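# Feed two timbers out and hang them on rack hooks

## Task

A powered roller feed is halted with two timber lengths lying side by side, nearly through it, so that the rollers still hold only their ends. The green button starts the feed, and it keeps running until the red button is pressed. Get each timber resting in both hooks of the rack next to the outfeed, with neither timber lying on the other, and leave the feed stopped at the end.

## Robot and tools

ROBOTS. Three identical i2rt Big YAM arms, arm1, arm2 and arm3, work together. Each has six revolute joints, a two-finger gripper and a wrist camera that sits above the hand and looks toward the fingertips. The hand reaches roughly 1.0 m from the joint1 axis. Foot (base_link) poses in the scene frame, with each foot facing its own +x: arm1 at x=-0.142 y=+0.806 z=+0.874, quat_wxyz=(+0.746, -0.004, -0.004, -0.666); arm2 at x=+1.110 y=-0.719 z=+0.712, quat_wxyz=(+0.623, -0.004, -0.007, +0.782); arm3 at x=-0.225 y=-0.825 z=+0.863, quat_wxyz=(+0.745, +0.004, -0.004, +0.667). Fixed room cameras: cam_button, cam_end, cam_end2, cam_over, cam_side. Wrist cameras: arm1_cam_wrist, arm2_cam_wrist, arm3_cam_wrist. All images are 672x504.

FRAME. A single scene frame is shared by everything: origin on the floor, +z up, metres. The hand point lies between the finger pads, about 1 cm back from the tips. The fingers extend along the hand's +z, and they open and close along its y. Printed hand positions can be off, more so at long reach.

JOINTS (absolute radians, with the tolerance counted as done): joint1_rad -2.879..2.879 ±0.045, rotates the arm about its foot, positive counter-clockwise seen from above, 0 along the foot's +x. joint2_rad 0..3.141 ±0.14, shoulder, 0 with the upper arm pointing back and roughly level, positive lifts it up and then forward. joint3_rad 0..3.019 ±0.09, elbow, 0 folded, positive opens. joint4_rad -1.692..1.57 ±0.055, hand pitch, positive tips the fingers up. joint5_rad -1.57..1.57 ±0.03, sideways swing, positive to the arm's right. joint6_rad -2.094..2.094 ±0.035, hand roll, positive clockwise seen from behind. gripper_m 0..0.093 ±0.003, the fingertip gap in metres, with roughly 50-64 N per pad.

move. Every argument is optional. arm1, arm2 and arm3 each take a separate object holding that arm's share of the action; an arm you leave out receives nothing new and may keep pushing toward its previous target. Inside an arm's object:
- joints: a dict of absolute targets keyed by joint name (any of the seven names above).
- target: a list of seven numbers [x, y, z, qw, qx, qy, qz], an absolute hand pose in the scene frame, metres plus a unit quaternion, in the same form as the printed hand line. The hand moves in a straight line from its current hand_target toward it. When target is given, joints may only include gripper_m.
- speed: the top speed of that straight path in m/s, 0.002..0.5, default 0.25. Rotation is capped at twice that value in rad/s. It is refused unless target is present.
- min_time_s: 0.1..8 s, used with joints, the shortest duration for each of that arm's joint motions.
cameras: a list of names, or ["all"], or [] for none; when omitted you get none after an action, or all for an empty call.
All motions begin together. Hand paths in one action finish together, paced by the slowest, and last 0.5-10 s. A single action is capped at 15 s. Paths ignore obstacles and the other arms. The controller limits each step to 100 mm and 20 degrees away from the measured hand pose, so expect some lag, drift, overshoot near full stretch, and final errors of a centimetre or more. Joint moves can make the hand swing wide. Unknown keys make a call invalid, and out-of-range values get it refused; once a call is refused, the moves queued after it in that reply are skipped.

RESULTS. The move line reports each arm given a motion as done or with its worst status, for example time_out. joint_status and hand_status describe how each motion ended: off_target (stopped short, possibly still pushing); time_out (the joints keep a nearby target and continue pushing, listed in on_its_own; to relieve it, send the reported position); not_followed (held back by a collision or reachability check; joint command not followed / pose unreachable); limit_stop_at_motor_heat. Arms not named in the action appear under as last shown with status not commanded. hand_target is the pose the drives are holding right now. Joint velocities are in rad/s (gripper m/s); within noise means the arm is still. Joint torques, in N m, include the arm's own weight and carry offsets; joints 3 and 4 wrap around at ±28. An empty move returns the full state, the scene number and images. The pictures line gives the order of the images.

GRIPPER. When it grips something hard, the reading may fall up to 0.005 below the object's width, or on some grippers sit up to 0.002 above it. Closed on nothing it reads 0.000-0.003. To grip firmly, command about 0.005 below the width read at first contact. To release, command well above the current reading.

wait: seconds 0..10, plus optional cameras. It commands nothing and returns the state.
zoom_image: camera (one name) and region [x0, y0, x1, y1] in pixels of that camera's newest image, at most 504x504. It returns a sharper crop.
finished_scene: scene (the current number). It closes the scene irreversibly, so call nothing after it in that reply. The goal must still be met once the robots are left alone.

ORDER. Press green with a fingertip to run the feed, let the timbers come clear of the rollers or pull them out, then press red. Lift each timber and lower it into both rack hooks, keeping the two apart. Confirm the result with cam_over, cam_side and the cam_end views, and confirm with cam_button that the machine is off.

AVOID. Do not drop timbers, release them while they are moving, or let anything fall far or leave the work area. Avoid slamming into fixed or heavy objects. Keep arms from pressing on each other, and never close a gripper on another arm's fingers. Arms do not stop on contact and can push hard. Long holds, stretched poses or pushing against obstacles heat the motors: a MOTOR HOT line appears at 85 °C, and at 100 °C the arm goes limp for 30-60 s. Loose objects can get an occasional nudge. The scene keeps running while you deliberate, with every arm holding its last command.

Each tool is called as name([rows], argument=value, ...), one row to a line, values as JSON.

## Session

move(arm1={"target":[-0.09,0.115,0.9,0,1,0,0],"speed":0.3}, arm3={"target":[-0.09,-0.12,0.9,0,1,0,0],"speed":0.3}, cameras=["arm1_cam_wrist","arm3_cam_wrist","cam_over","cam_end","cam_end2"])

Scene clock: 3.67 s.
Joint torques (N m): arm1=[0.79 -20.54 13.46 -0.31 -0.09 0.07] | arm2=[-2.2 2.43 8.66 1.77 0.07 0.16] | arm3=[-1.08 -17.9 11.93 0.29 -0.07 -0.06]
Heat: arm1: hottest joint2_rad 23 °C; arm2: hottest joint3_rad 23 °C; arm3: hottest joint3_rad 24 °C.
move: arm1 off_target; arm3 off_target
Joint velocities: within noise
arm1.joint_positions: joint1_rad=-0.043 joint2_rad=+2.294 joint3_rad=+2.004 joint4_rad=-1.311 joint5_rad=+0.004 joint6_rad=+1.639 gripper_m=+0.09396
arm1.joint_status: not commanded
arm1.hand: x=-0.0949 y=+0.1265 z=+0.8939 quat_wxyz=(+0.009, -1.000, -0.001, +0.002) (m; scene frame)
arm1.hand_target: x=-0.0900 y=+0.1155 z=+0.9001 quat_wxyz=(+0.000, -1.000, +0.000, +0.000) (m; scene frame)
arm1.hand_status: off_target (0.014 m and 1.1 deg from the pose sent, 0.697 m and 66.6 deg at the start)
arm2.joint_positions: joint1_rad=+0.624 joint2_rad=+0.585 joint3_rad=+1.397 joint4_rad=-1.329 joint5_rad=+0.241 joint6_rad=-0.177 gripper_m=+0.09396
arm2.joint_status: not commanded
arm2.hand: x=+0.9672 y=-0.5468 z=+1.2646 quat_wxyz=(-0.315, +0.812, -0.286, -0.400) (m; scene frame)
arm2.hand_target: x=+0.9692 y=-0.5488 z=+1.2773 quat_wxyz=(-0.320, +0.804, -0.285, -0.412) (m; scene frame)
arm2.hand_status: not commanded
arm3.joint_positions: joint1_rad=-0.085 joint2_rad=+2.358 joint3_rad=+2.165 joint4_rad=-1.402 joint5_rad=-0.002 joint6_rad=-1.749 gripper_m=+0.09396
arm3.joint_status: not commanded
arm3.hand: x=-0.0872 y=-0.1319 z=+0.9002 quat_wxyz=(+0.005, +1.000, -0.009, -0.003) (m; scene frame)
arm3.hand_target: x=-0.0902 y=-0.1205 z=+0.9000 quat_wxyz=(-0.001, +1.000, +0.000, +0.000) (m; scene frame)
arm3.hand_status: off_target (0.012 m and 1.2 deg from the pose sent, 0.722 m and 78.0 deg at the start)
pictures: arm1_cam_wrist, arm3_cam_wrist, cam_end, cam_end2, cam_over

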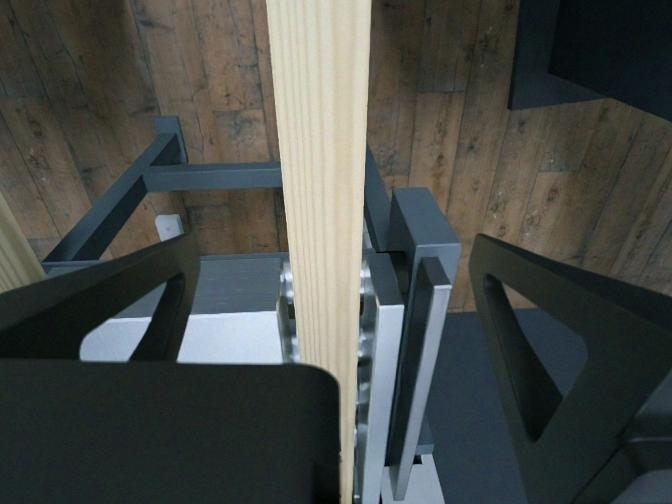

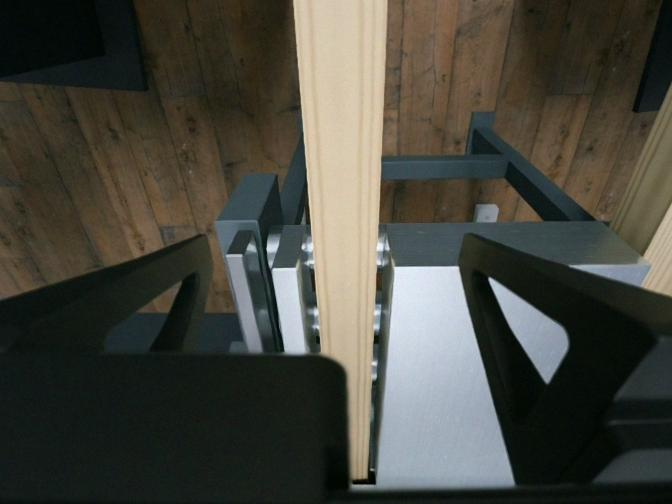

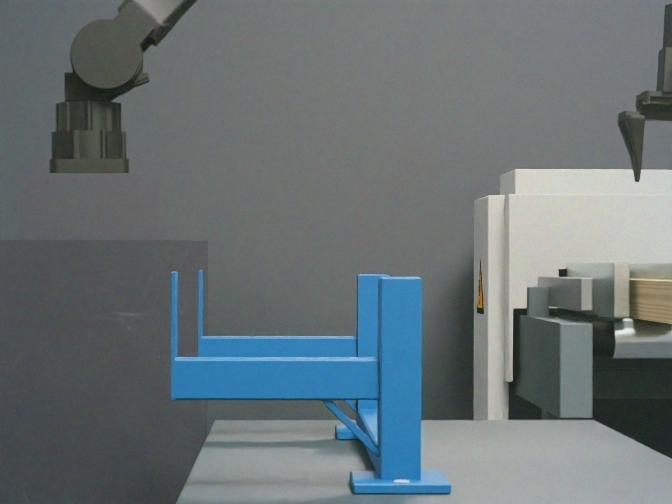

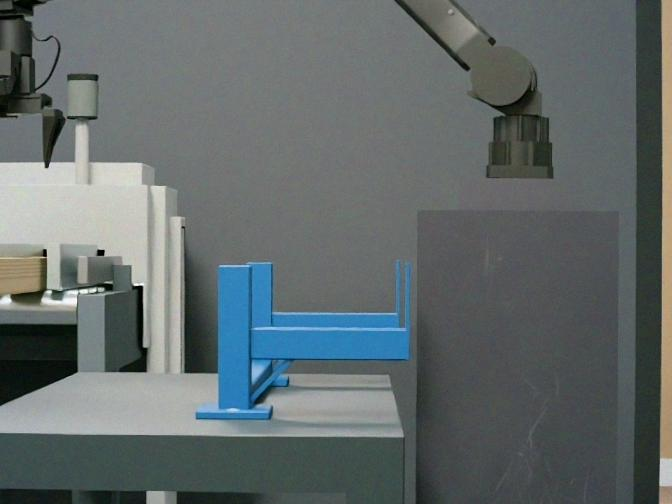

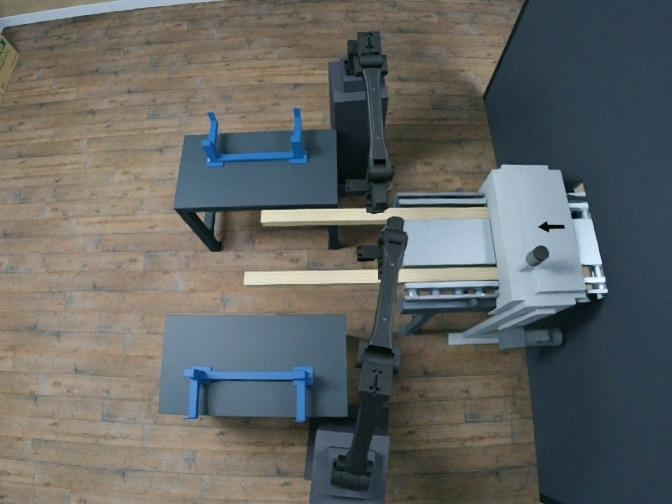

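move(arm1={"target":[-0.065,0.125,0.735,0,1,0,0],"speed":0.15}, arm3={"target":[-0.097,-0.131,0.731,0,1,0,0],"speed":0.15}, arm2={"target":[0.974,-0.373,0.88,0,1,0,0],"speed":0.3,"joints":{"gripper_m":0.0}})

move(arm1={"joints":{"gripper_m":0.065}}, arm3={"joints":{"gripper_m":0.065}})

move(arm1={"joints":{"gripper_m":0.035}}, arm3={"joints":{"gripper_m":0.035}}, cameras=["arm1_cam_wrist","arm3_cam_wrist","cam_button"])

Scene clock: 19.57 s.
Joint torques (N m): arm1=[1.14 -20.84 8.81 0.61 -0.09 0.07] | arm2=[-1.55 -9.76 8.32 0.46 -0.02 0.02] | arm3=[-1.03 -18.49 7.64 0.94 -0.07 0]
Heat: arm1: hottest joint2_rad 26 °C; arm2: hottest joint3_rad 24 °C; arm3: hottest joint3_rad 29 °C.
move: arm1 off_target; arm2 done; arm3 off_target
Joint velocities: within noise
arm1.joint_positions: joint1_rad=-0.009 joint2_rad=+2.472 joint3_rad=+1.922 joint4_rad=-1.027 joint5_rad=+0.003 joint6_rad=+1.677 gripper_m=+0.09396
arm1.joint_status: not commanded
arm1.hand: x=-0.0715 y=+0.1234 z=+0.7468 quat_wxyz=(-0.003, -1.000, +0.001, +0.001) (m; scene frame)
arm1.hand_target: x=-0.0652 y=+0.1252 z=+0.7352 quat_wxyz=(+0.000, -1.000, +0.000, +0.000) (m; scene frame)
arm1.hand_status: off_target (0.014 m and 0.4 deg from the pose sent, 0.162 m and 1.1 deg at the start)
arm2.joint_positions: joint1_rad=+0.127 joint2_rad=+1.349 joint3_rad=+1.071 joint4_rad=-1.321 joint5_rad=-0.017 joint6_rad=-1.197 gripper_m=+0.00051
arm2.joint_status: all done
arm2.hand: x=+0.9799 y=-0.3780 z=+0.8744 quat_wxyz=(+0.013, +1.000, -0.011, +0.004) (m; scene frame)
arm2.hand_target: x=+0.9739 y=-0.3731 z=+0.8801 quat_wxyz=(+0.000, +1.000, +0.000, +0.000) (m; scene frame)
arm2.hand_status: done (0.010 m and 2.0 deg from the pose sent, 0.422 m and 71.4 deg at the start)
arm3.joint_positions: joint1_rad=-0.080 joint2_rad=+2.510 joint3_rad=+2.033 joint4_rad=-1.093 joint5_rad=-0.002 joint6_rad=-1.749 gripper_m=+0.09396
arm3.joint_status: not commanded
arm3.hand: x=-0.0908 y=-0.1293 z=+0.7471 quat_wxyz=(-0.007, +1.000, -0.006, +0.000) (m; scene frame)
arm3.hand_target: x=-0.0970 y=-0.1314 z=+0.7312 quat_wxyz=(+0.000, +1.000, +0.000, +0.000) (m; scene frame)
arm3.hand_status: off_target (0.017 m and 1.0 deg from the pose sent, 0.170 m and 1.2 deg at the start)
pictures: none

Scene clock: 20.20 s.
Joint torques (N m): arm1=[1.03 -20.89 8.83 0.58 -0.09 0.06] | arm2=[-1.49 -9.76 8.32 0.47 -0.02 0.02] | arm3=[-1.03 -18.49 7.65 0.95 -0.07 0.01]
Heat: arm1: hottest joint2_rad 27 °C; arm2: hottest joint3_rad 24 °C; arm3: hottest joint3_rad 29 °C.
move: arm1 done; arm3 done
Joint velocities: within noise
arm1.joint_positions: joint1_rad=-0.009 joint2_rad=+2.472 joint3_rad=+1.922 joint4_rad=-1.027 joint5_rad=+0.003 joint6_rad=+1.677 gripper_m=+0.06515
arm1.joint_status: all done
arm1.hand: x=-0.0715 y=+0.1234 z=+0.7468 quat_wxyz=(-0.003, -1.000, +0.001, +0.001) (m; scene frame)
arm1.hand_target: x=-0.0652 y=+0.1252 z=+0.7352 quat_wxyz=(+0.000, -1.000, +0.000, +0.000) (m; scene frame)
arm1.hand_status: not commanded
arm2: as last shown
arm3.joint_positions: joint1_rad=-0.080 joint2_rad=+2.510 joint3_rad=+2.033 joint4_rad=-1.093 joint5_rad=-0.001 joint6_rad=-1.749 gripper_m=+0.06514
arm3.joint_status: all done
arm3.hand: x=-0.0907 y=-0.1293 z=+0.7471 quat_wxyz=(-0.007, +1.000, -0.006, +0.000) (m; scene frame)
arm3.hand_target: x=-0.0970 y=-0.1315 z=+0.7312 quat_wxyz=(+0.000, +1.000, +0.000, +0.000) (m; scene frame)
arm3.hand_status: not commanded
pictures: none

Scene clock: 20.77 s.
Joint torques (N m): arm1=[1.26 -21.07 8.81 0.58 -0.11 0.11] | arm2=[-1.49 -9.76 8.31 0.47 -0.02 0.02] | arm3=[-1.08 -18.55 7.66 0.72 -0.12 0.08]
Heat: arm1: hottest joint2_rad 27 °C; arm2: hottest joint3_rad 24 °C; arm3: hottest joint3_rad 29 °C.
move: arm1 off_target; arm3 off_target
Joint velocities: within noise
arm1.joint_positions: joint1_rad=-0.009 joint2_rad=+2.472 joint3_rad=+1.922 joint4_rad=-1.027 joint5_rad=+0.004 joint6_rad=+1.671 gripper_m=+0.04886
arm1.joint_status: gripper_m off_target (ended at +0.04889, target +0.03500)
arm1.hand: x=-0.0714 y=+0.1233 z=+0.7468 quat_wxyz=(-0.003, -1.000, -0.002, +0.002) (m; scene frame)
arm1.hand_target: x=-0.0650 y=+0.1252 z=+0.7352 quat_wxyz=(+0.000, -1.000, +0.000, +0.000) (m; scene frame)
arm1.hand_status: not commanded
arm2: as last shown
arm3.joint_positions: joint1_rad=-0.079 joint2_rad=+2.510 joint3_rad=+2.033 joint4_rad=-1.087 joint5_rad=+0.000 joint6_rad=-1.756 gripper_m=+0.05065
arm3.joint_status: gripper_m off_target (ended at +0.05068, target +0.03500)
arm3.hand: x=-0.0905 y=-0.1277 z=+0.7471 quat_wxyz=(-0.010, +1.000, -0.003, +0.001) (m; scene frame)
arm3.hand_target: x=-0.0969 y=-0.1315 z=+0.7312 quat_wxyz=(+0.000, +1.000, +0.000, +0.000) (m; scene frame)
arm3.hand_status: not commanded
pictures: arm1_cam_wrist, arm3_cam_wrist, cam_button

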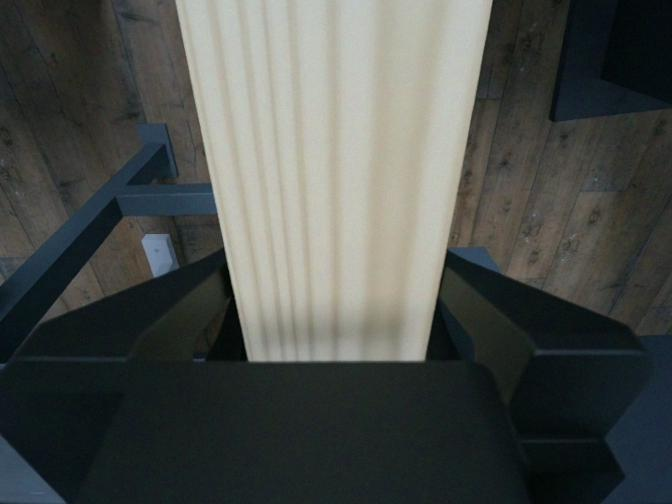

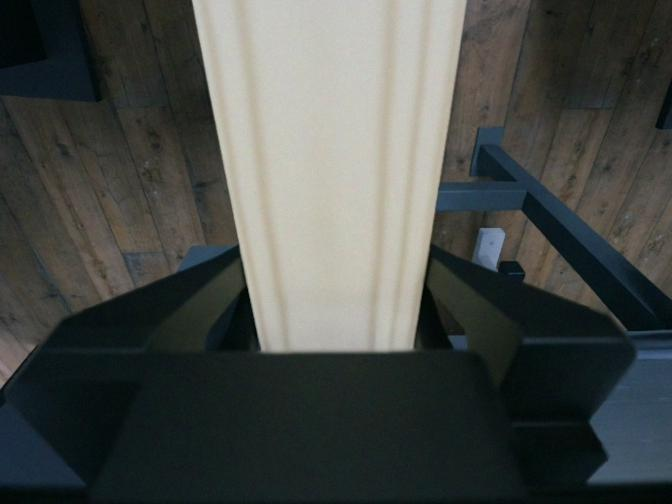

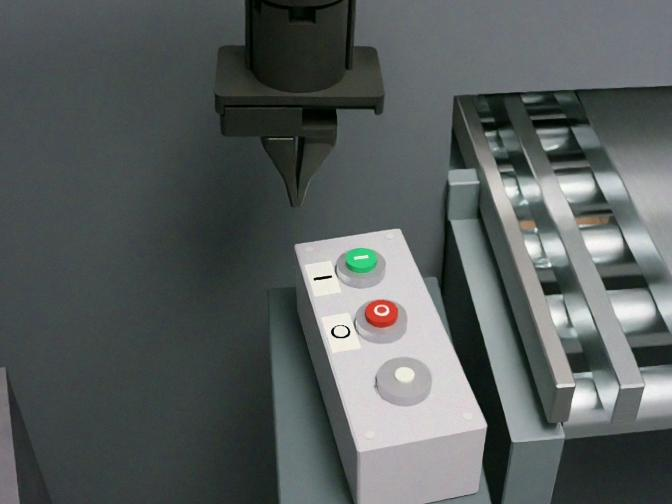

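move(arm1={"target":[-0.145,0.125,0.745,0,1,0,0],"speed":0.06}, arm3={"target":[-0.17,-0.131,0.742,0,1,0,0],"speed":0.06}, arm2={"target":[0.974,-0.308,0.87,0,1,0,0],"speed":0.2}, cameras=["cam_over","cam_button","arm2_cam_wrist"])

Scene clock: 34.37 s.
Joint torques (N m): arm1=[-7.71 -22.53 7.41 0.02 0.95 -0.73] | arm2=[-3.25 -10.81 11.52 0.35 -0.04 0.01] | arm3=[6.3 -20.66 5.46 0.47 -1.08 0.95]
Heat: arm1: hottest joint2_rad 28 °C; arm2: hottest joint3_rad 25 °C; arm3: hottest joint3_rad 28 °C.
move: arm1 off_target; arm2 off_target; arm3 off_target
Joint velocities: within noise
arm1.joint_positions: joint1_rad=-0.026 joint2_rad=+2.464 joint3_rad=+1.905 joint4_rad=-1.015 joint5_rad=-0.025 joint6_rad=+1.653 gripper_m=+0.04886
arm1.joint_status: not commanded
arm1.hand: x=-0.0784 y=+0.1253 z=+0.7462 quat_wxyz=(-0.003, -1.000, -0.003, -0.013) (m; scene frame)
arm1.hand_target: x=-0.1423 y=+0.1276 z=+0.7449 quat_wxyz=(+0.001, -1.000, +0.001, +0.000) (m; scene frame)
arm1.hand_status: off_target (0.067 m and 1.5 deg from the pose sent, 0.074 m and 0.5 deg at the start)
arm2.joint_positions: joint1_rad=+0.097 joint2_rad=+1.497 joint3_rad=+1.165 joint4_rad=-1.298 joint5_rad=-0.016 joint6_rad=-1.250 gripper_m=+0.00051
arm2.joint_status: not commanded
arm2.hand: x=+0.9775 y=-0.3334 z=+0.8535 quat_wxyz=(+0.028, +1.000, +0.000, +0.009) (m; scene frame)
arm2.hand_target: x=+0.9745 y=-0.3093 z=+0.8704 quat_wxyz=(+0.000, +1.000, +0.000, +0.000) (m; scene frame)
arm2.hand_status: off_target (0.030 m and 3.4 deg from the pose sent, 0.070 m and 2.0 deg at the start)
arm3.joint_positions: joint1_rad=-0.068 joint2_rad=+2.496 joint3_rad=+2.001 joint4_rad=-1.068 joint5_rad=+0.028 joint6_rad=-1.745 gripper_m=+0.05070
arm3.joint_status: not commanded
arm3.hand: x=-0.0944 y=-0.1323 z=+0.7461 quat_wxyz=(-0.008, +1.000, -0.002, +0.015) (m; scene frame)
arm3.hand_target: x=-0.1664 y=-0.1340 z=+0.7415 quat_wxyz=(+0.002, +1.000, +0.001, +0.000) (m; scene frame)
arm3.hand_status: off_target (0.076 m and 1.9 deg from the pose sent, 0.080 m and 1.1 deg at the start)
pictures: arm2_cam_wrist, cam_button, cam_over

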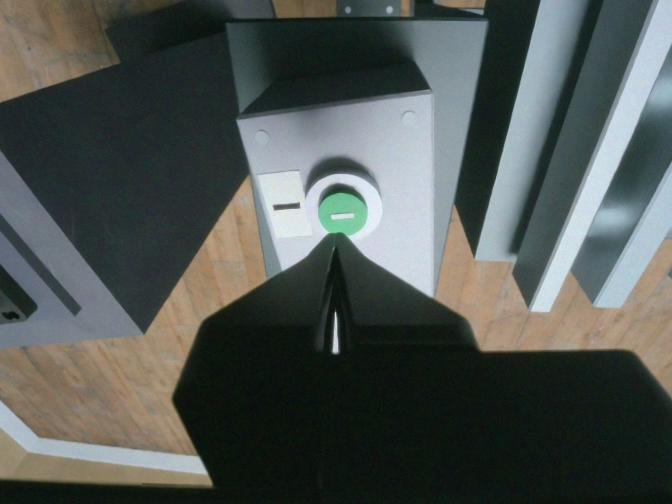

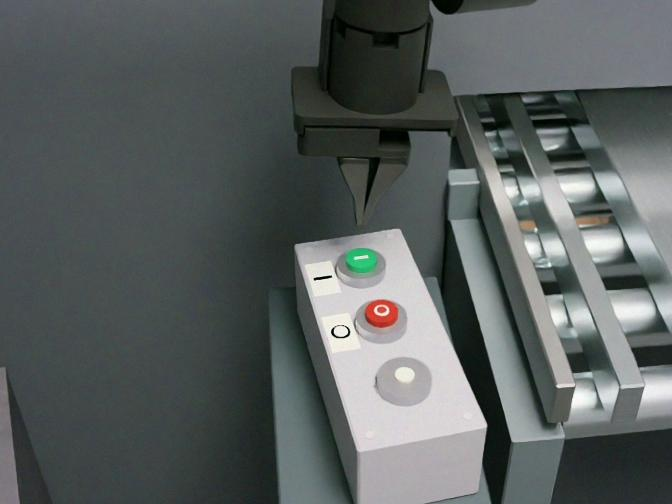

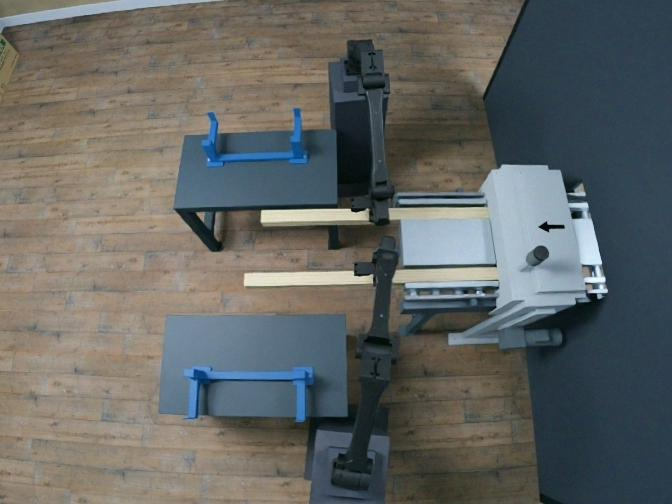

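move(arm2={"target":[0.975,-0.331,0.848,0,1,0,0],"speed":0.15})

move(arm2={"target":[0.975,-0.331,0.798,0,1,0,0],"speed":0.08})

move(arm2={"target":[1.005,-0.32,0.87,0,1,0,0],"speed":0.25}, arm1={"target":[-0.18,0.125,0.765,0,1,0,0],"speed":0.1}, arm3={"target":[-0.205,-0.131,0.765,0,1,0,0],"speed":0.1}, cameras=["cam_over","cam_button","cam_side"])

Scene clock: 54.80 s.
Joint torques (N m): arm1=[-7.77 -22.59 7.34 0.06 0.98 -0.72] | arm2=[-2.08 -12.81 6.89 0.49 -0.08 0.18] | arm3=[6.3 -20.72 5.48 0.49 -1.08 0.95]
Heat: arm1: hottest joint2_rad 29 °C; arm2: hottest joint3_rad 29 °C; arm3: hottest joint2_rad 29 °C.
move: arm2 done
Joint velocities: within noise
arm1, arm3: as last shown
arm2.joint_positions: joint1_rad=+0.097 joint2_rad=+1.491 joint3_rad=+1.129 joint4_rad=-1.235 joint5_rad=-0.016 joint6_rad=-1.250 gripper_m=+0.00051
arm2.joint_status: not commanded
arm2.hand: x=+0.9770 y=-0.3314 z=+0.8428 quat_wxyz=(+0.012, +1.000, +0.000, +0.004) (m; scene frame)
arm2.hand_target: x=+0.9750 y=-0.3311 z=+0.8480 quat_wxyz=(+0.000, +1.000, +0.000, +0.000) (m; scene frame)
arm2.hand_status: done (0.006 m and 1.4 deg from the pose sent, 0.007 m and 3.4 deg at the start)
pictures: none

Scene clock: 56.77 s.
Joint torques (N m): arm1=[0.91 -25.41 9.39 -0.87 0.38 -0.1] | arm2=[-1.96 -8.94 5.61 1.1 -0.07 0.2] | arm3=[-2.67 -24 8.05 -0.61 -0.61 0.42]
Heat: arm1: hottest joint2_rad 29 °C; arm2: hottest joint3_rad 29 °C; arm3: hottest joint2_rad 29 °C.
move: arm2 off_target
Joint velocities: within noise
arm1.joint_positions: joint1_rad=-0.119 joint2_rad=+2.503 joint3_rad=+1.878 joint4_rad=-0.998 joint5_rad=-0.009 joint6_rad=+1.584 gripper_m=+0.04878
arm1.joint_status: not commanded
arm1.hand: x=-0.1444 y=+0.1412 z=+0.7121 quat_wxyz=(+0.020, -1.000, +0.010, -0.005) (m; scene frame)
arm1.hand_target: x=-0.1425 y=+0.1276 z=+0.7447 quat_wxyz=(+0.001, -1.000, +0.001, +0.000) (m; scene frame)
arm1.hand_status: not commanded
arm2.joint_positions: joint1_rad=+0.097 joint2_rad=+1.494 joint3_rad=+1.061 joint4_rad=-1.115 joint5_rad=-0.016 joint6_rad=-1.250 gripper_m=+0.00051
arm2.joint_status: not commanded
arm2.hand: x=+0.9764 y=-0.3284 z=+0.8177 quat_wxyz=(-0.011, +1.000, +0.001, -0.004) (m; scene frame)
arm2.hand_target: x=+0.9753 y=-0.3318 z=+0.7986 quat_wxyz=(+0.000, +1.000, +0.000, +0.000) (m; scene frame)
arm2.hand_status: off_target (0.020 m and 1.4 deg from the pose sent, 0.045 m and 1.4 deg at the start)
arm3.joint_positions: joint1_rad=+0.037 joint2_rad=+2.546 joint3_rad=+1.958 joint4_rad=-1.041 joint5_rad=+0.014 joint6_rad=-1.694 gripper_m=+0.05070
arm3.joint_status: not commanded
arm3.hand: x=-0.1723 y=-0.1480 z=+0.6986 quat_wxyz=(+0.023, +0.999, +0.025, +0.005) (m; scene frame)
arm3.hand_target: x=-0.1666 y=-0.1340 z=+0.7415 quat_wxyz=(+0.002, +1.000, +0.001, +0.000) (m; scene frame)
arm3.hand_status: not commanded
pictures: none

Scene clock: 58.03 s.
Joint torques (N m): arm1=[-0.97 -27.22 10.19 -2.06 0.32 -0.34] | arm2=[-2.96 -11.81 11.25 -0.36 -0.11 0.01] | arm3=[-1.14 -26.58 7.9 -1.25 -0.51 0.64]
Heat: arm1: hottest joint2_rad 29 °C; arm2: hottest joint3_rad 29 °C; arm3: hottest joint2_rad 29 °C.
move: arm1 off_target; arm2 off_target; arm3 off_target
Joint velocities: within noise
arm1.joint_positions: joint1_rad=-0.154 joint2_rad=+2.503 joint3_rad=+1.878 joint4_rad=-1.000 joint5_rad=-0.004 joint6_rad=+1.556 gripper_m=+0.04877
arm1.joint_status: not commanded
arm1.hand: x=-0.1684 y=+0.1423 z=+0.7121 quat_wxyz=(+0.021, -1.000, +0.013, -0.004) (m; scene frame)
arm1.hand_target: x=-0.1799 y=+0.1258 z=+0.7633 quat_wxyz=(-0.001, -1.000, +0.000, +0.001) (m; scene frame)
arm1.hand_status: off_target (0.057 m and 2.9 deg from the pose sent, 0.066 m and 2.6 deg at the start)
arm2.joint_positions: joint1_rad=+0.031 joint2_rad=+1.468 joint3_rad=+1.111 joint4_rad=-1.271 joint5_rad=-0.014 joint6_rad=-1.312 gripper_m=+0.00051
arm2.joint_status: not commanded
arm2.hand: x=+1.0070 y=-0.3388 z=+0.8462 quat_wxyz=(+0.026, +1.000, -0.002, +0.008) (m; scene frame)
arm2.hand_target: x=+1.0053 y=-0.3211 z=+0.8701 quat_wxyz=(+0.000, +1.000, +0.000, +0.000) (m; scene frame)
arm2.hand_status: off_target (0.030 m and 3.2 deg from the pose sent, 0.060 m and 1.4 deg at the start)
arm3.joint_positions: joint1_rad=+0.074 joint2_rad=+2.546 joint3_rad=+1.954 joint4_rad=-1.046 joint5_rad=+0.008 joint6_rad=-1.659 gripper_m=+0.05070
arm3.joint_status: not commanded
arm3.hand: x=-0.1980 y=-0.1494 z=+0.6975 quat_wxyz=(+0.027, +0.999, +0.026, +0.002) (m; scene frame)
arm3.hand_target: x=-0.2050 y=-0.1318 z=+0.7618 quat_wxyz=(+0.000, +1.000, +0.001, -0.001) (m; scene frame)
arm3.hand_status: off_target (0.070 m and 4.3 deg from the pose sent, 0.076 m and 4.0 deg at the start)
pictures: cam_button, cam_over, cam_side

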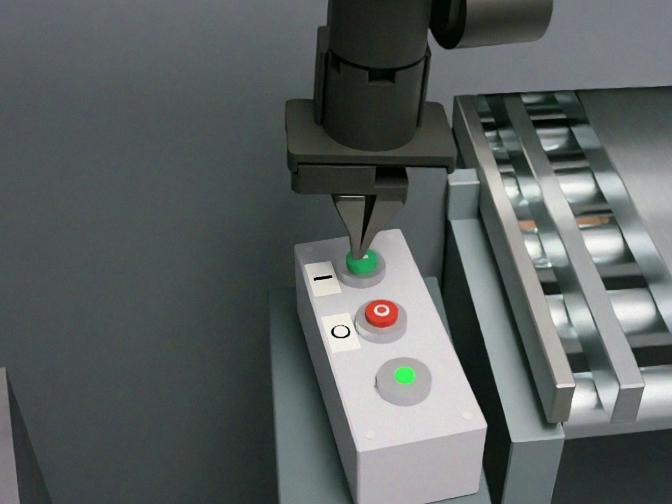

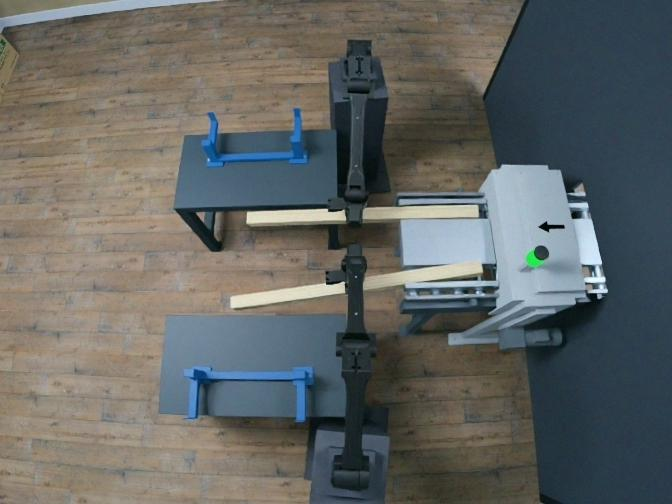

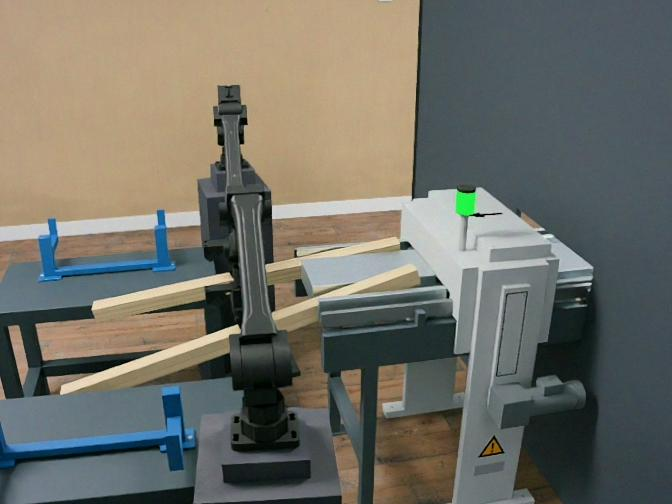

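move(arm2={"target":[1.026,-0.314,0.845,0,1,0,0],"speed":0.15}, arm1={"joints":{"joint2_rad":2.19,"joint4_rad":-1.2},"min_time_s":2}, arm3={"joints":{"joint2_rad":2.17,"joint4_rad":-1.26},"min_time_s":2})

move(arm2={"target":[1.026,-0.315,0.797,0,1,0,0],"speed":0.08}, cameras=["cam_over","cam_button","cam_side"])

Scene clock: 71.80 s.
Joint torques (N m): arm1=[-0.03 -29.22 12.55 -0.58 -0.25 -0.07] | arm2=[-3.08 -10.4 8.35 0.49 -0.11 0.02] | arm3=[-2.2 -26.46 11.04 0.09 -0.26 0.1]
Heat: arm1: hottest joint2_rad 29 °C; arm2: hottest joint3_rad 29 °C; arm3: hottest joint2_rad 29 °C.
move: arm1 done; arm2 done; arm3 done
Joint velocities: within noise
arm1.joint_positions: joint1_rad=-0.164 joint2_rad=+2.292 joint3_rad=+1.863 joint4_rad=-1.185 joint5_rad=+0.011 joint6_rad=+1.523 gripper_m=+0.04877
arm1.joint_status: all done
arm1.hand: x=-0.1778 y=+0.1475 z=+0.8448 quat_wxyz=(+0.016, -1.000, +0.002, +0.004) (m; scene frame)
arm1.hand_target: x=-0.1801 y=+0.1243 z=+0.9257 quat_wxyz=(-0.047, -0.999, +0.000, +0.003) (m; scene frame)
arm1.hand_status: not commanded
arm2.joint_positions: joint1_rad=-0.020 joint2_rad=+1.475 joint3_rad=+1.111 joint4_rad=-1.228 joint5_rad=-0.014 joint6_rad=-1.364 gripper_m=+0.00051
arm2.joint_status: not commanded
arm2.hand: x=+1.0243 y=-0.3234 z=+0.8433 quat_wxyz=(+0.009, +1.000, -0.001, +0.002) (m; scene frame)
arm2.hand_target: x=+1.0260 y=-0.3142 z=+0.8451 quat_wxyz=(+0.000, +1.000, +0.000, +0.000) (m; scene frame)
arm2.hand_status: done (0.010 m and 1.0 deg from the pose sent, 0.031 m and 3.2 deg at the start)
arm3.joint_positions: joint1_rad=+0.086 joint2_rad=+2.272 joint3_rad=+1.925 joint4_rad=-1.248 joint5_rad=+0.002 joint6_rad=-1.607 gripper_m=+0.05070
arm3.joint_status: all done
arm3.hand: x=-0.2077 y=-0.1542 z=+0.8690 quat_wxyz=(+0.006, +1.000, +0.006, +0.001) (m; scene frame)
arm3.hand_target: x=-0.2051 y=-0.1340 z=+0.9527 quat_wxyz=(-0.060, +0.998, +0.001, +0.001) (m; scene frame)
arm3.hand_status: not commanded
pictures: none

Scene clock: 72.90 s.
Joint torques (N m): arm1=[0.26 -29.04 12.59 -0.62 -0.26 -0.06] | arm2=[-2.9 -9.35 5.34 1.28 -0.09 0.05] | arm3=[-2.26 -26.4 11.03 0.12 -0.31 0.1]
Heat: arm1: hottest joint2_rad 29 °C; arm2: hottest joint3_rad 29 °C; arm3: hottest joint2_rad 30 °C.
move: arm2 off_target
Joint velocities: within noise
arm1, arm3: as last shown
arm2.joint_positions: joint1_rad=-0.020 joint2_rad=+1.506 joint3_rad=+1.069 joint4_rad=-1.119 joint5_rad=-0.015 joint6_rad=-1.364 gripper_m=+0.00051
arm2.joint_status: not commanded
arm2.hand: x=+1.0225 y=-0.3136 z=+0.8166 quat_wxyz=(-0.009, +1.000, -0.001, -0.002) (m; scene frame)
arm2.hand_target: x=+1.0260 y=-0.3159 z=+0.7976 quat_wxyz=(+0.000, +1.000, +0.000, +0.000) (m; scene frame)
arm2.hand_status: off_target (0.020 m and 1.0 deg from the pose sent, 0.047 m and 1.0 deg at the start)
pictures: cam_button, cam_over, cam_side

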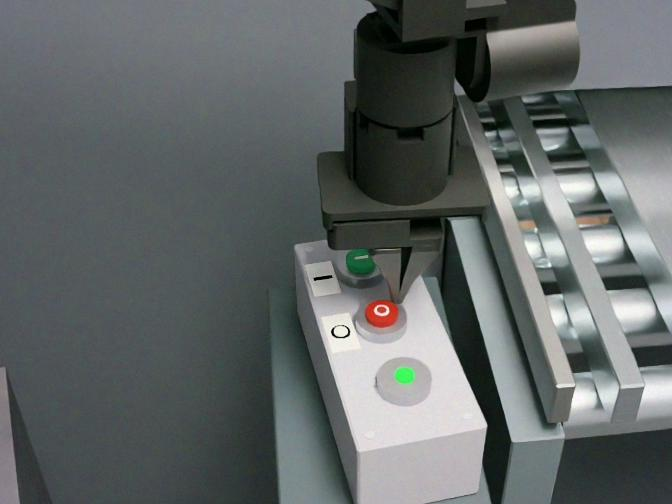

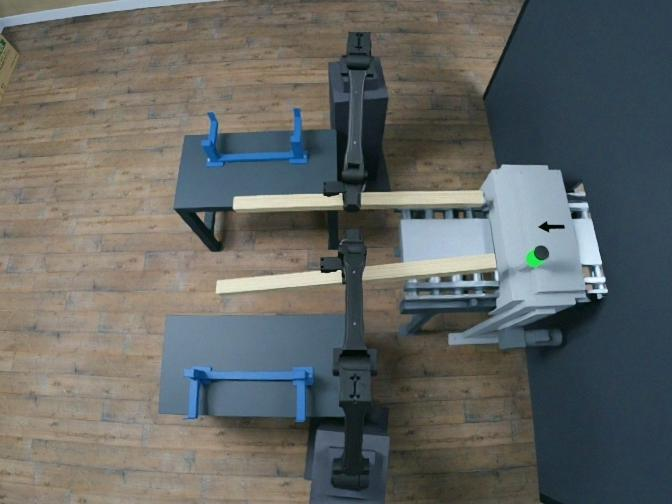

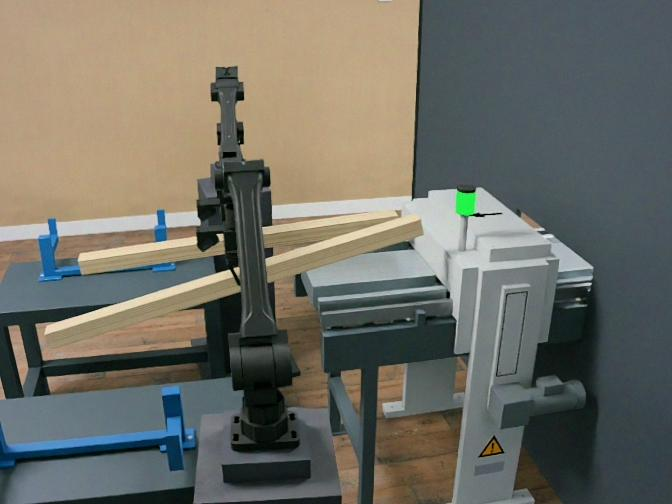

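move(arm2={"target":[1.031,-0.328,0.845,0,1,0,0],"speed":0.15}, arm1={"target":[-0.685,0.558,0.91,-0.03,-0.9991,0,0.03],"speed":0.2}, arm3={"target":[-0.64,-0.565,0.92,-0.03,0.9955,0,-0.09],"speed":0.2})

move(arm2={"target":[1.031,-0.33,0.795,0,1,0,0],"speed":0.08}, cameras=["cam_over","cam_button","cam_end","cam_end2","cam_side"])

Scene clock: 117.33 s.
Joint torques (N m): arm1=[1.14 -21.77 15.98 -0.75 -0.24 -0.04] | arm2=[-3.31 -12.16 8.35 -0.32 -0.02 0.02] | arm3=[-2.37 -15.62 10.44 1.29 -0.27 0.11]
Heat: arm1: hottest joint2_rad 32 °C; arm2: hottest joint3_rad 28 °C; arm3: hottest joint2_rad 38 °C.
move: arm1 off_target; arm2 off_target; arm3 off_target
Joint velocities: within noise
arm1.joint_positions: joint1_rad=-1.266 joint2_rad=+2.026 joint3_rad=+1.421 joint4_rad=-1.013 joint5_rad=-0.013 joint6_rad=+0.431 gripper_m=+0.04877
arm1.joint_status: not commanded
arm1.hand: x=-0.6453 y=+0.5803 z=+0.8517 quat_wxyz=(-0.002, -1.000, +0.006, -0.025) (m; scene frame)
arm1.hand_target: x=-0.6804 y=+0.5600 z=+0.9111 quat_wxyz=(-0.030, -0.999, +0.000, +0.030) (m; scene frame)
arm1.hand_status: off_target (0.074 m and 7.1 deg from the pose sent, 0.656 m and 6.1 deg at the start; pose on its path clipped on 5 of 131 steps)
arm2.joint_positions: joint1_rad=-0.022 joint2_rad=+1.465 joint3_rad=+1.069 joint4_rad=-1.202 joint5_rad=-0.016 joint6_rad=-1.370 gripper_m=+0.00051
arm2.joint_status: not commanded
arm2.hand: x=+1.0270 y=-0.3330 z=+0.8326 quat_wxyz=(+0.012, +1.000, +0.001, +0.002) (m; scene frame)
arm2.hand_target: x=+1.0310 y=-0.3282 z=+0.8449 quat_wxyz=(+0.000, +1.000, +0.000, +0.000) (m; scene frame)
arm2.hand_status: off_target (0.014 m and 1.3 deg from the pose sent, 0.033 m and 1.1 deg at the start)
arm3.joint_positions: joint1_rad=+1.106 joint2_rad=+1.713 joint3_rad=+1.041 joint4_rad=-0.848 joint5_rad=-0.056 joint6_rad=-0.581 gripper_m=+0.05070
arm3.joint_status: not commanded
arm3.hand: x=-0.6109 y=-0.5858 z=+0.8758 quat_wxyz=(+0.004, +0.999, +0.004, -0.036) (m; scene frame)
arm3.hand_target: x=-0.6377 y=-0.5664 z=+0.9209 quat_wxyz=(-0.030, +0.995, +0.000, -0.090) (m; scene frame)
arm3.hand_status: off_target (0.057 m and 7.3 deg from the pose sent, 0.599 m and 11.2 deg at the start; pose on its path clipped on 6 of 131 steps)
pictures: none

Scene clock: 118.53 s.
Joint torques (N m): arm1=[1.03 -21.66 15.98 -0.76 -0.24 -0.05] | arm2=[-3.08 -8.29 5.08 1.31 -0.05 0.05] | arm3=[-2.32 -15.68 10.44 1.4 -0.27 0.11]
Heat: arm1: hottest joint2_rad 32 °C; arm2: hottest joint3_rad 28 °C; arm3: hottest joint2_rad 37 °C.
move: arm2 off_target
Joint velocities: within noise
arm1, arm3: as last shown
arm1.joint_positions: joint1_rad=-1.266 joint2_rad=+2.026 joint3_rad=+1.421 joint4_rad=-1.013 joint5_rad=-0.013 joint6_rad=+0.430 gripper_m=+0.04877
arm2.joint_positions: joint1_rad=-0.022 joint2_rad=+1.465 joint3_rad=+1.026 joint4_rad=-1.108 joint5_rad=-0.016 joint6_rad=-1.370 gripper_m=+0.00051
arm2.joint_status: not commanded
arm2.hand: x=+1.0261 y=-0.3272 z=+0.8172 quat_wxyz=(-0.013, +1.000, +0.001, -0.003) (m; scene frame)
arm2.hand_target: x=+1.0310 y=-0.3309 z=+0.7959 quat_wxyz=(+0.000, +1.000, +0.000, +0.000) (m; scene frame)
arm2.hand_status: off_target (0.023 m and 1.5 deg from the pose sent, 0.038 m and 1.3 deg at the start)
pictures: cam_button, cam_end, cam_end2, cam_over, cam_side

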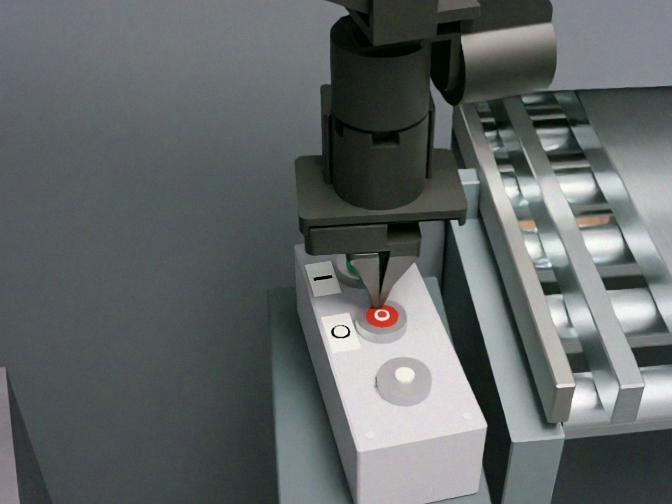

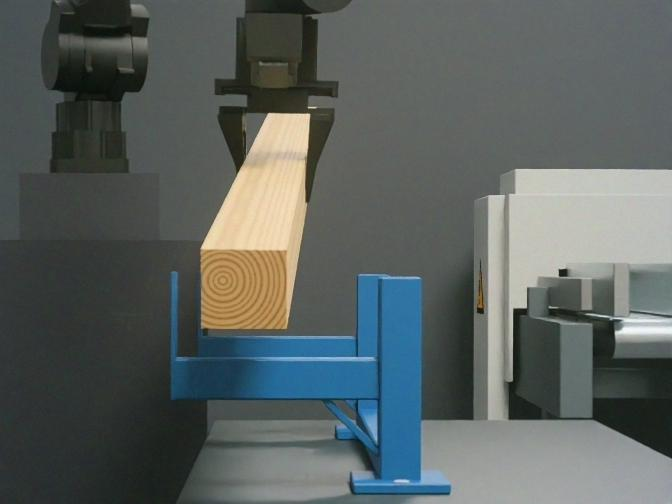

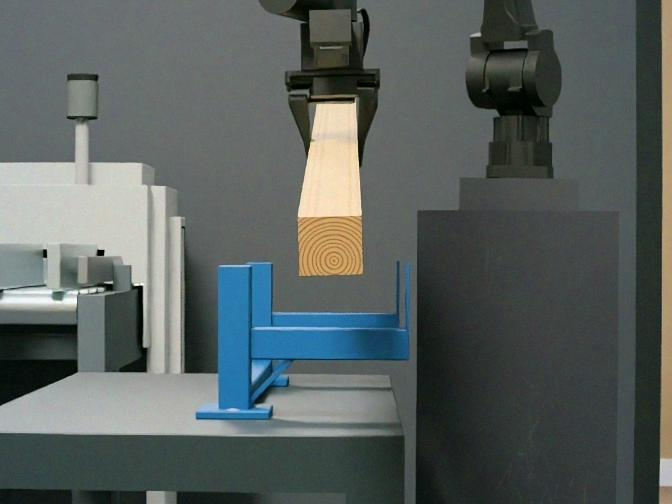

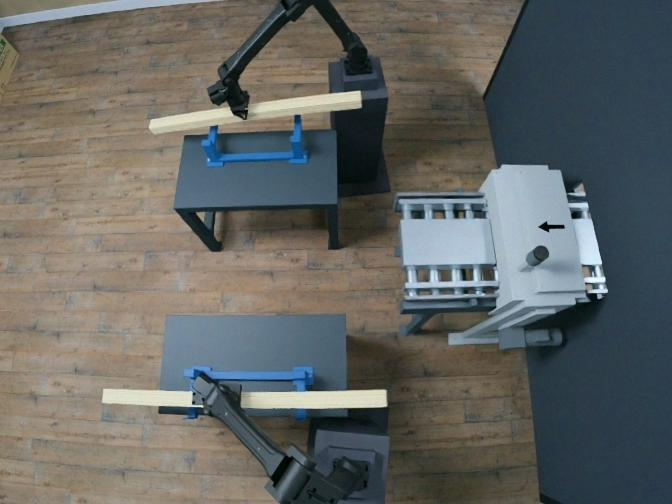

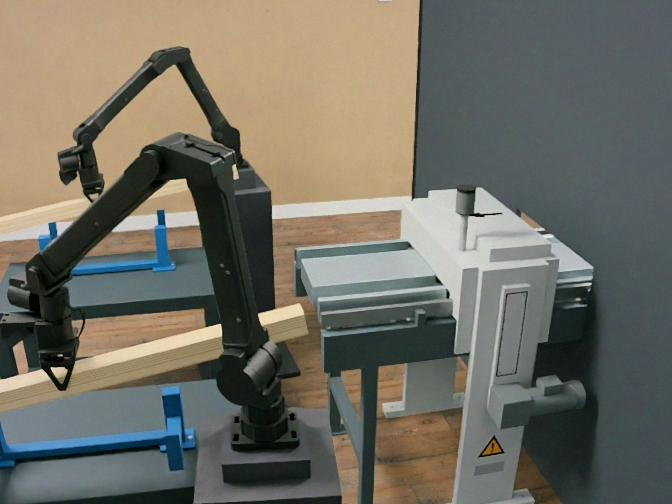

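move(arm1={"target":[-0.685,0.556,0.825,-0.03,-0.995,0,0.095],"speed":0.12}, arm3={"target":[-0.64,-0.564,0.82,-0.03,0.988,0,-0.15],"speed":0.12}, arm2={"target":[1.03,-0.34,0.9,0,1,0,0],"speed":0.15}, cameras=["cam_over","cam_end","cam_end2","cam_side"])

Scene clock: 130.57 s.
Joint torques (N m): arm1=[1.55 -22.53 10.14 0.65 0.02 0.05] | arm2=[-2.78 -10.11 11.49 -0.36 -0.04 0.08] | arm3=[-2.73 -14.8 7.77 1.88 -0.56 -0.01]
Heat: arm1: hottest joint2_rad 33 °C; arm2: hottest joint3_rad 27 °C; arm3: hottest joint2_rad 34 °C.
move: arm1 off_target; arm2 off_target; arm3 off_target
Joint velocities: within noise
arm1.joint_positions: joint1_rad=-1.250 joint2_rad=+2.112 joint3_rad=+1.314 joint4_rad=-0.689 joint5_rad=+0.036 joint6_rad=+0.432 gripper_m=+0.04877
arm1.joint_status: not commanded
arm1.hand: x=-0.6552 y=+0.5750 z=+0.7754 quat_wxyz=(-0.007, -0.999, +0.000, +0.045) (m; scene frame)
arm1.hand_target: x=-0.6828 y=+0.5570 z=+0.8250 quat_wxyz=(-0.030, -0.995, +0.000, +0.095) (m; scene frame)
arm1.hand_status: off_target (0.061 m and 6.3 deg from the pose sent, 0.054 m and 14.1 deg at the start)
arm2.joint_positions: joint1_rad=-0.022 joint2_rad=+1.377 joint3_rad=+1.106 joint4_rad=-1.351 joint5_rad=-0.016 joint6_rad=-1.370 gripper_m=+0.00051
arm2.joint_status: not commanded
arm2.hand: x=+1.0313 y=-0.3571 z=+0.8784 quat_wxyz=(+0.024, +1.000, +0.000, +0.004) (m; scene frame)
arm2.hand_target: x=+1.0302 y=-0.3411 z=+0.9000 quat_wxyz=(+0.000, +1.000, +0.000, +0.000) (m; scene frame)
arm2.hand_status: off_target (0.028 m and 2.8 deg from the pose sent, 0.084 m and 1.5 deg at the start)
arm3.joint_positions: joint1_rad=+1.085 joint2_rad=+1.847 joint3_rad=+0.898 joint4_rad=-0.453 joint5_rad=-0.119 joint6_rad=-0.581 gripper_m=+0.05070
arm3.joint_status: not commanded
arm3.hand: x=-0.6120 y=-0.5856 z=+0.7878 quat_wxyz=(-0.003, +0.995, -0.002, -0.103) (m; scene frame)
arm3.hand_target: x=-0.6384 y=-0.5648 z=+0.8208 quat_wxyz=(-0.030, +0.988, +0.000, -0.150) (m; scene frame)
arm3.hand_status: off_target (0.048 m and 6.3 deg from the pose sent, 0.067 m and 13.7 deg at the start)
pictures: cam_end, cam_end2, cam_over, cam_side

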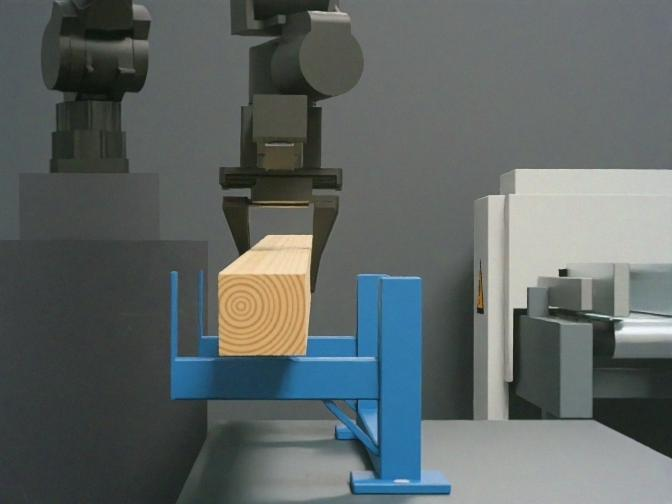

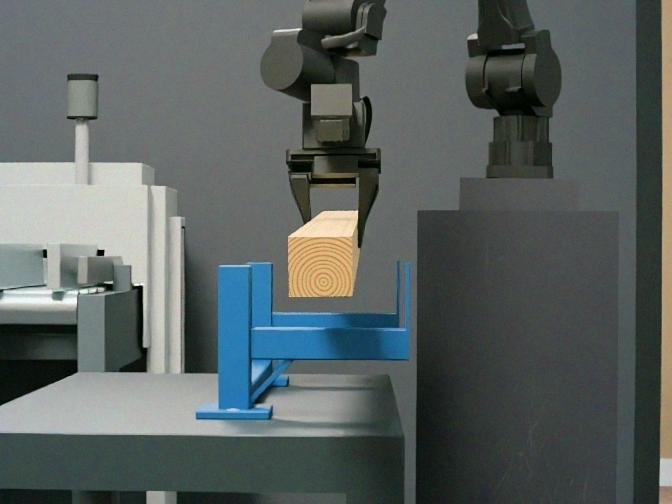

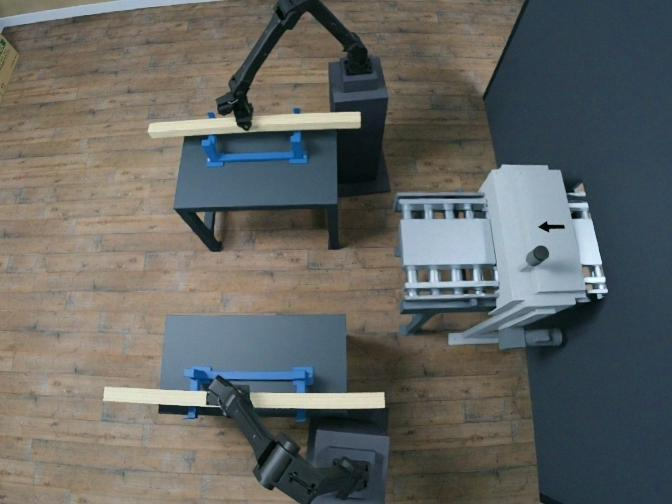

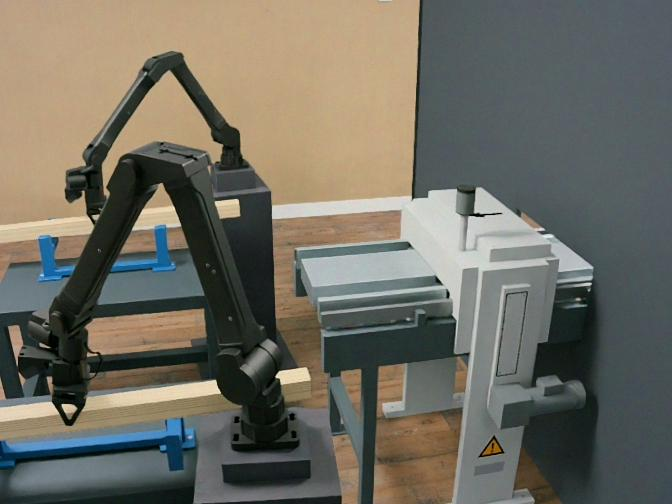

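move(arm1={"target":[-0.685,0.558,0.755,-0.03,-0.993,0,0.11],"speed":0.06}, arm3={"target":[-0.64,-0.566,0.75,-0.03,0.988,0,-0.155],"speed":0.06}, cameras=["cam_over","cam_end","cam_end2"])

Scene clock: 141.77 s.
Joint torques (N m): arm1=[1.44 -18.43 8.79 2.44 0.14 0.04] | arm2=[-2.84 -10.11 11.51 -0.38 -0.04 0.08] | arm3=[-2.43 -14.27 6.12 2 -0.44 0.05]
Heat: arm1: hottest joint2_rad 35 °C; arm2: hottest joint3_rad 28 °C; arm3: hottest joint3_rad 34 °C.
move: arm1 off_target; arm3 off_target
Joint velocities: within noise
arm1.joint_positions: joint1_rad=-1.249 joint2_rad=+2.172 joint3_rad=+1.288 joint4_rad=-0.547 joint5_rad=+0.047 joint6_rad=+0.432 gripper_m=+0.04877
arm1.joint_status: not commanded
arm1.hand: x=-0.6611 y=+0.5733 z=+0.7393 quat_wxyz=(-0.014, -0.997, +0.001, +0.072) (m; scene frame)
arm1.hand_target: x=-0.6840 y=+0.5583 z=+0.7562 quat_wxyz=(-0.030, -0.994, +0.000, +0.110) (m; scene frame)
arm1.hand_status: off_target (0.032 m and 4.7 deg from the pose sent, 0.040 m and 7.9 deg at the start)
arm2: as last shown
arm3.joint_positions: joint1_rad=+1.085 joint2_rad=+1.999 joint3_rad=+0.882 joint4_rad=-0.254 joint5_rad=-0.128 joint6_rad=-0.581 gripper_m=+0.05070
arm3.joint_status: not commanded
arm3.hand: x=-0.6155 y=-0.5843 z=+0.7274 quat_wxyz=(-0.009, +0.993, +0.000, -0.118) (m; scene frame)
arm3.hand_target: x=-0.6392 y=-0.5664 z=+0.7509 quat_wxyz=(-0.030, +0.987, +0.000, -0.155) (m; scene frame)
arm3.hand_status: off_target (0.038 m and 4.9 deg from the pose sent, 0.051 m and 6.8 deg at the start)
pictures: cam_end, cam_end2, cam_over

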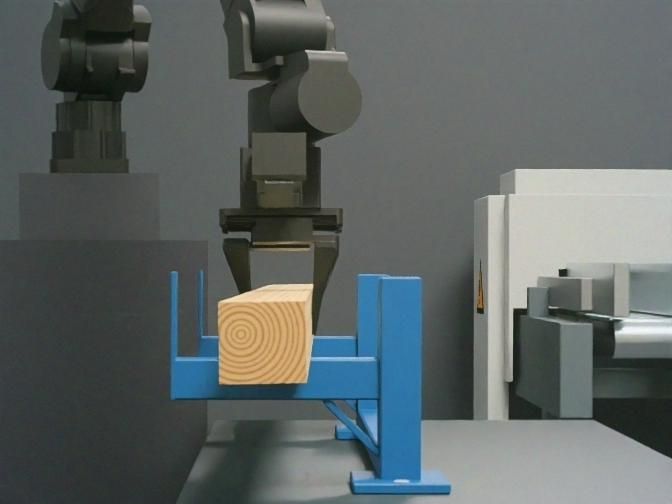

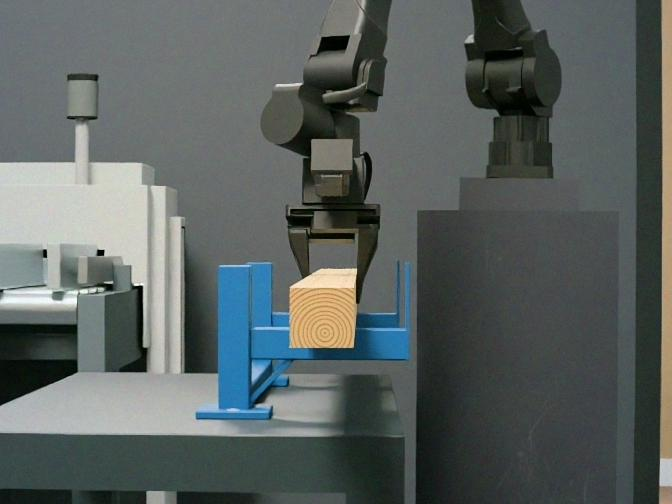

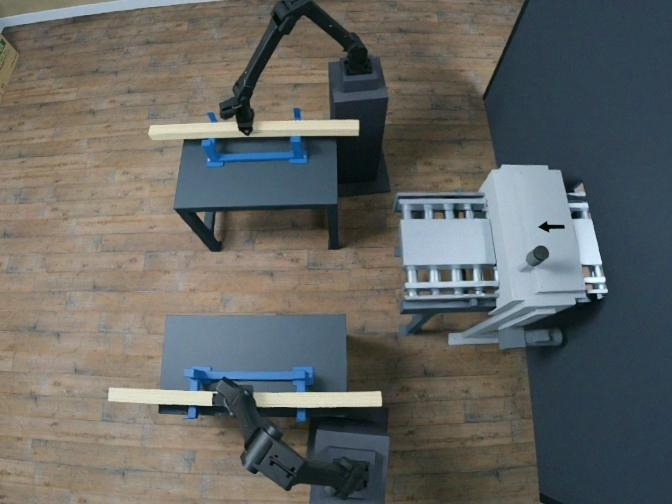

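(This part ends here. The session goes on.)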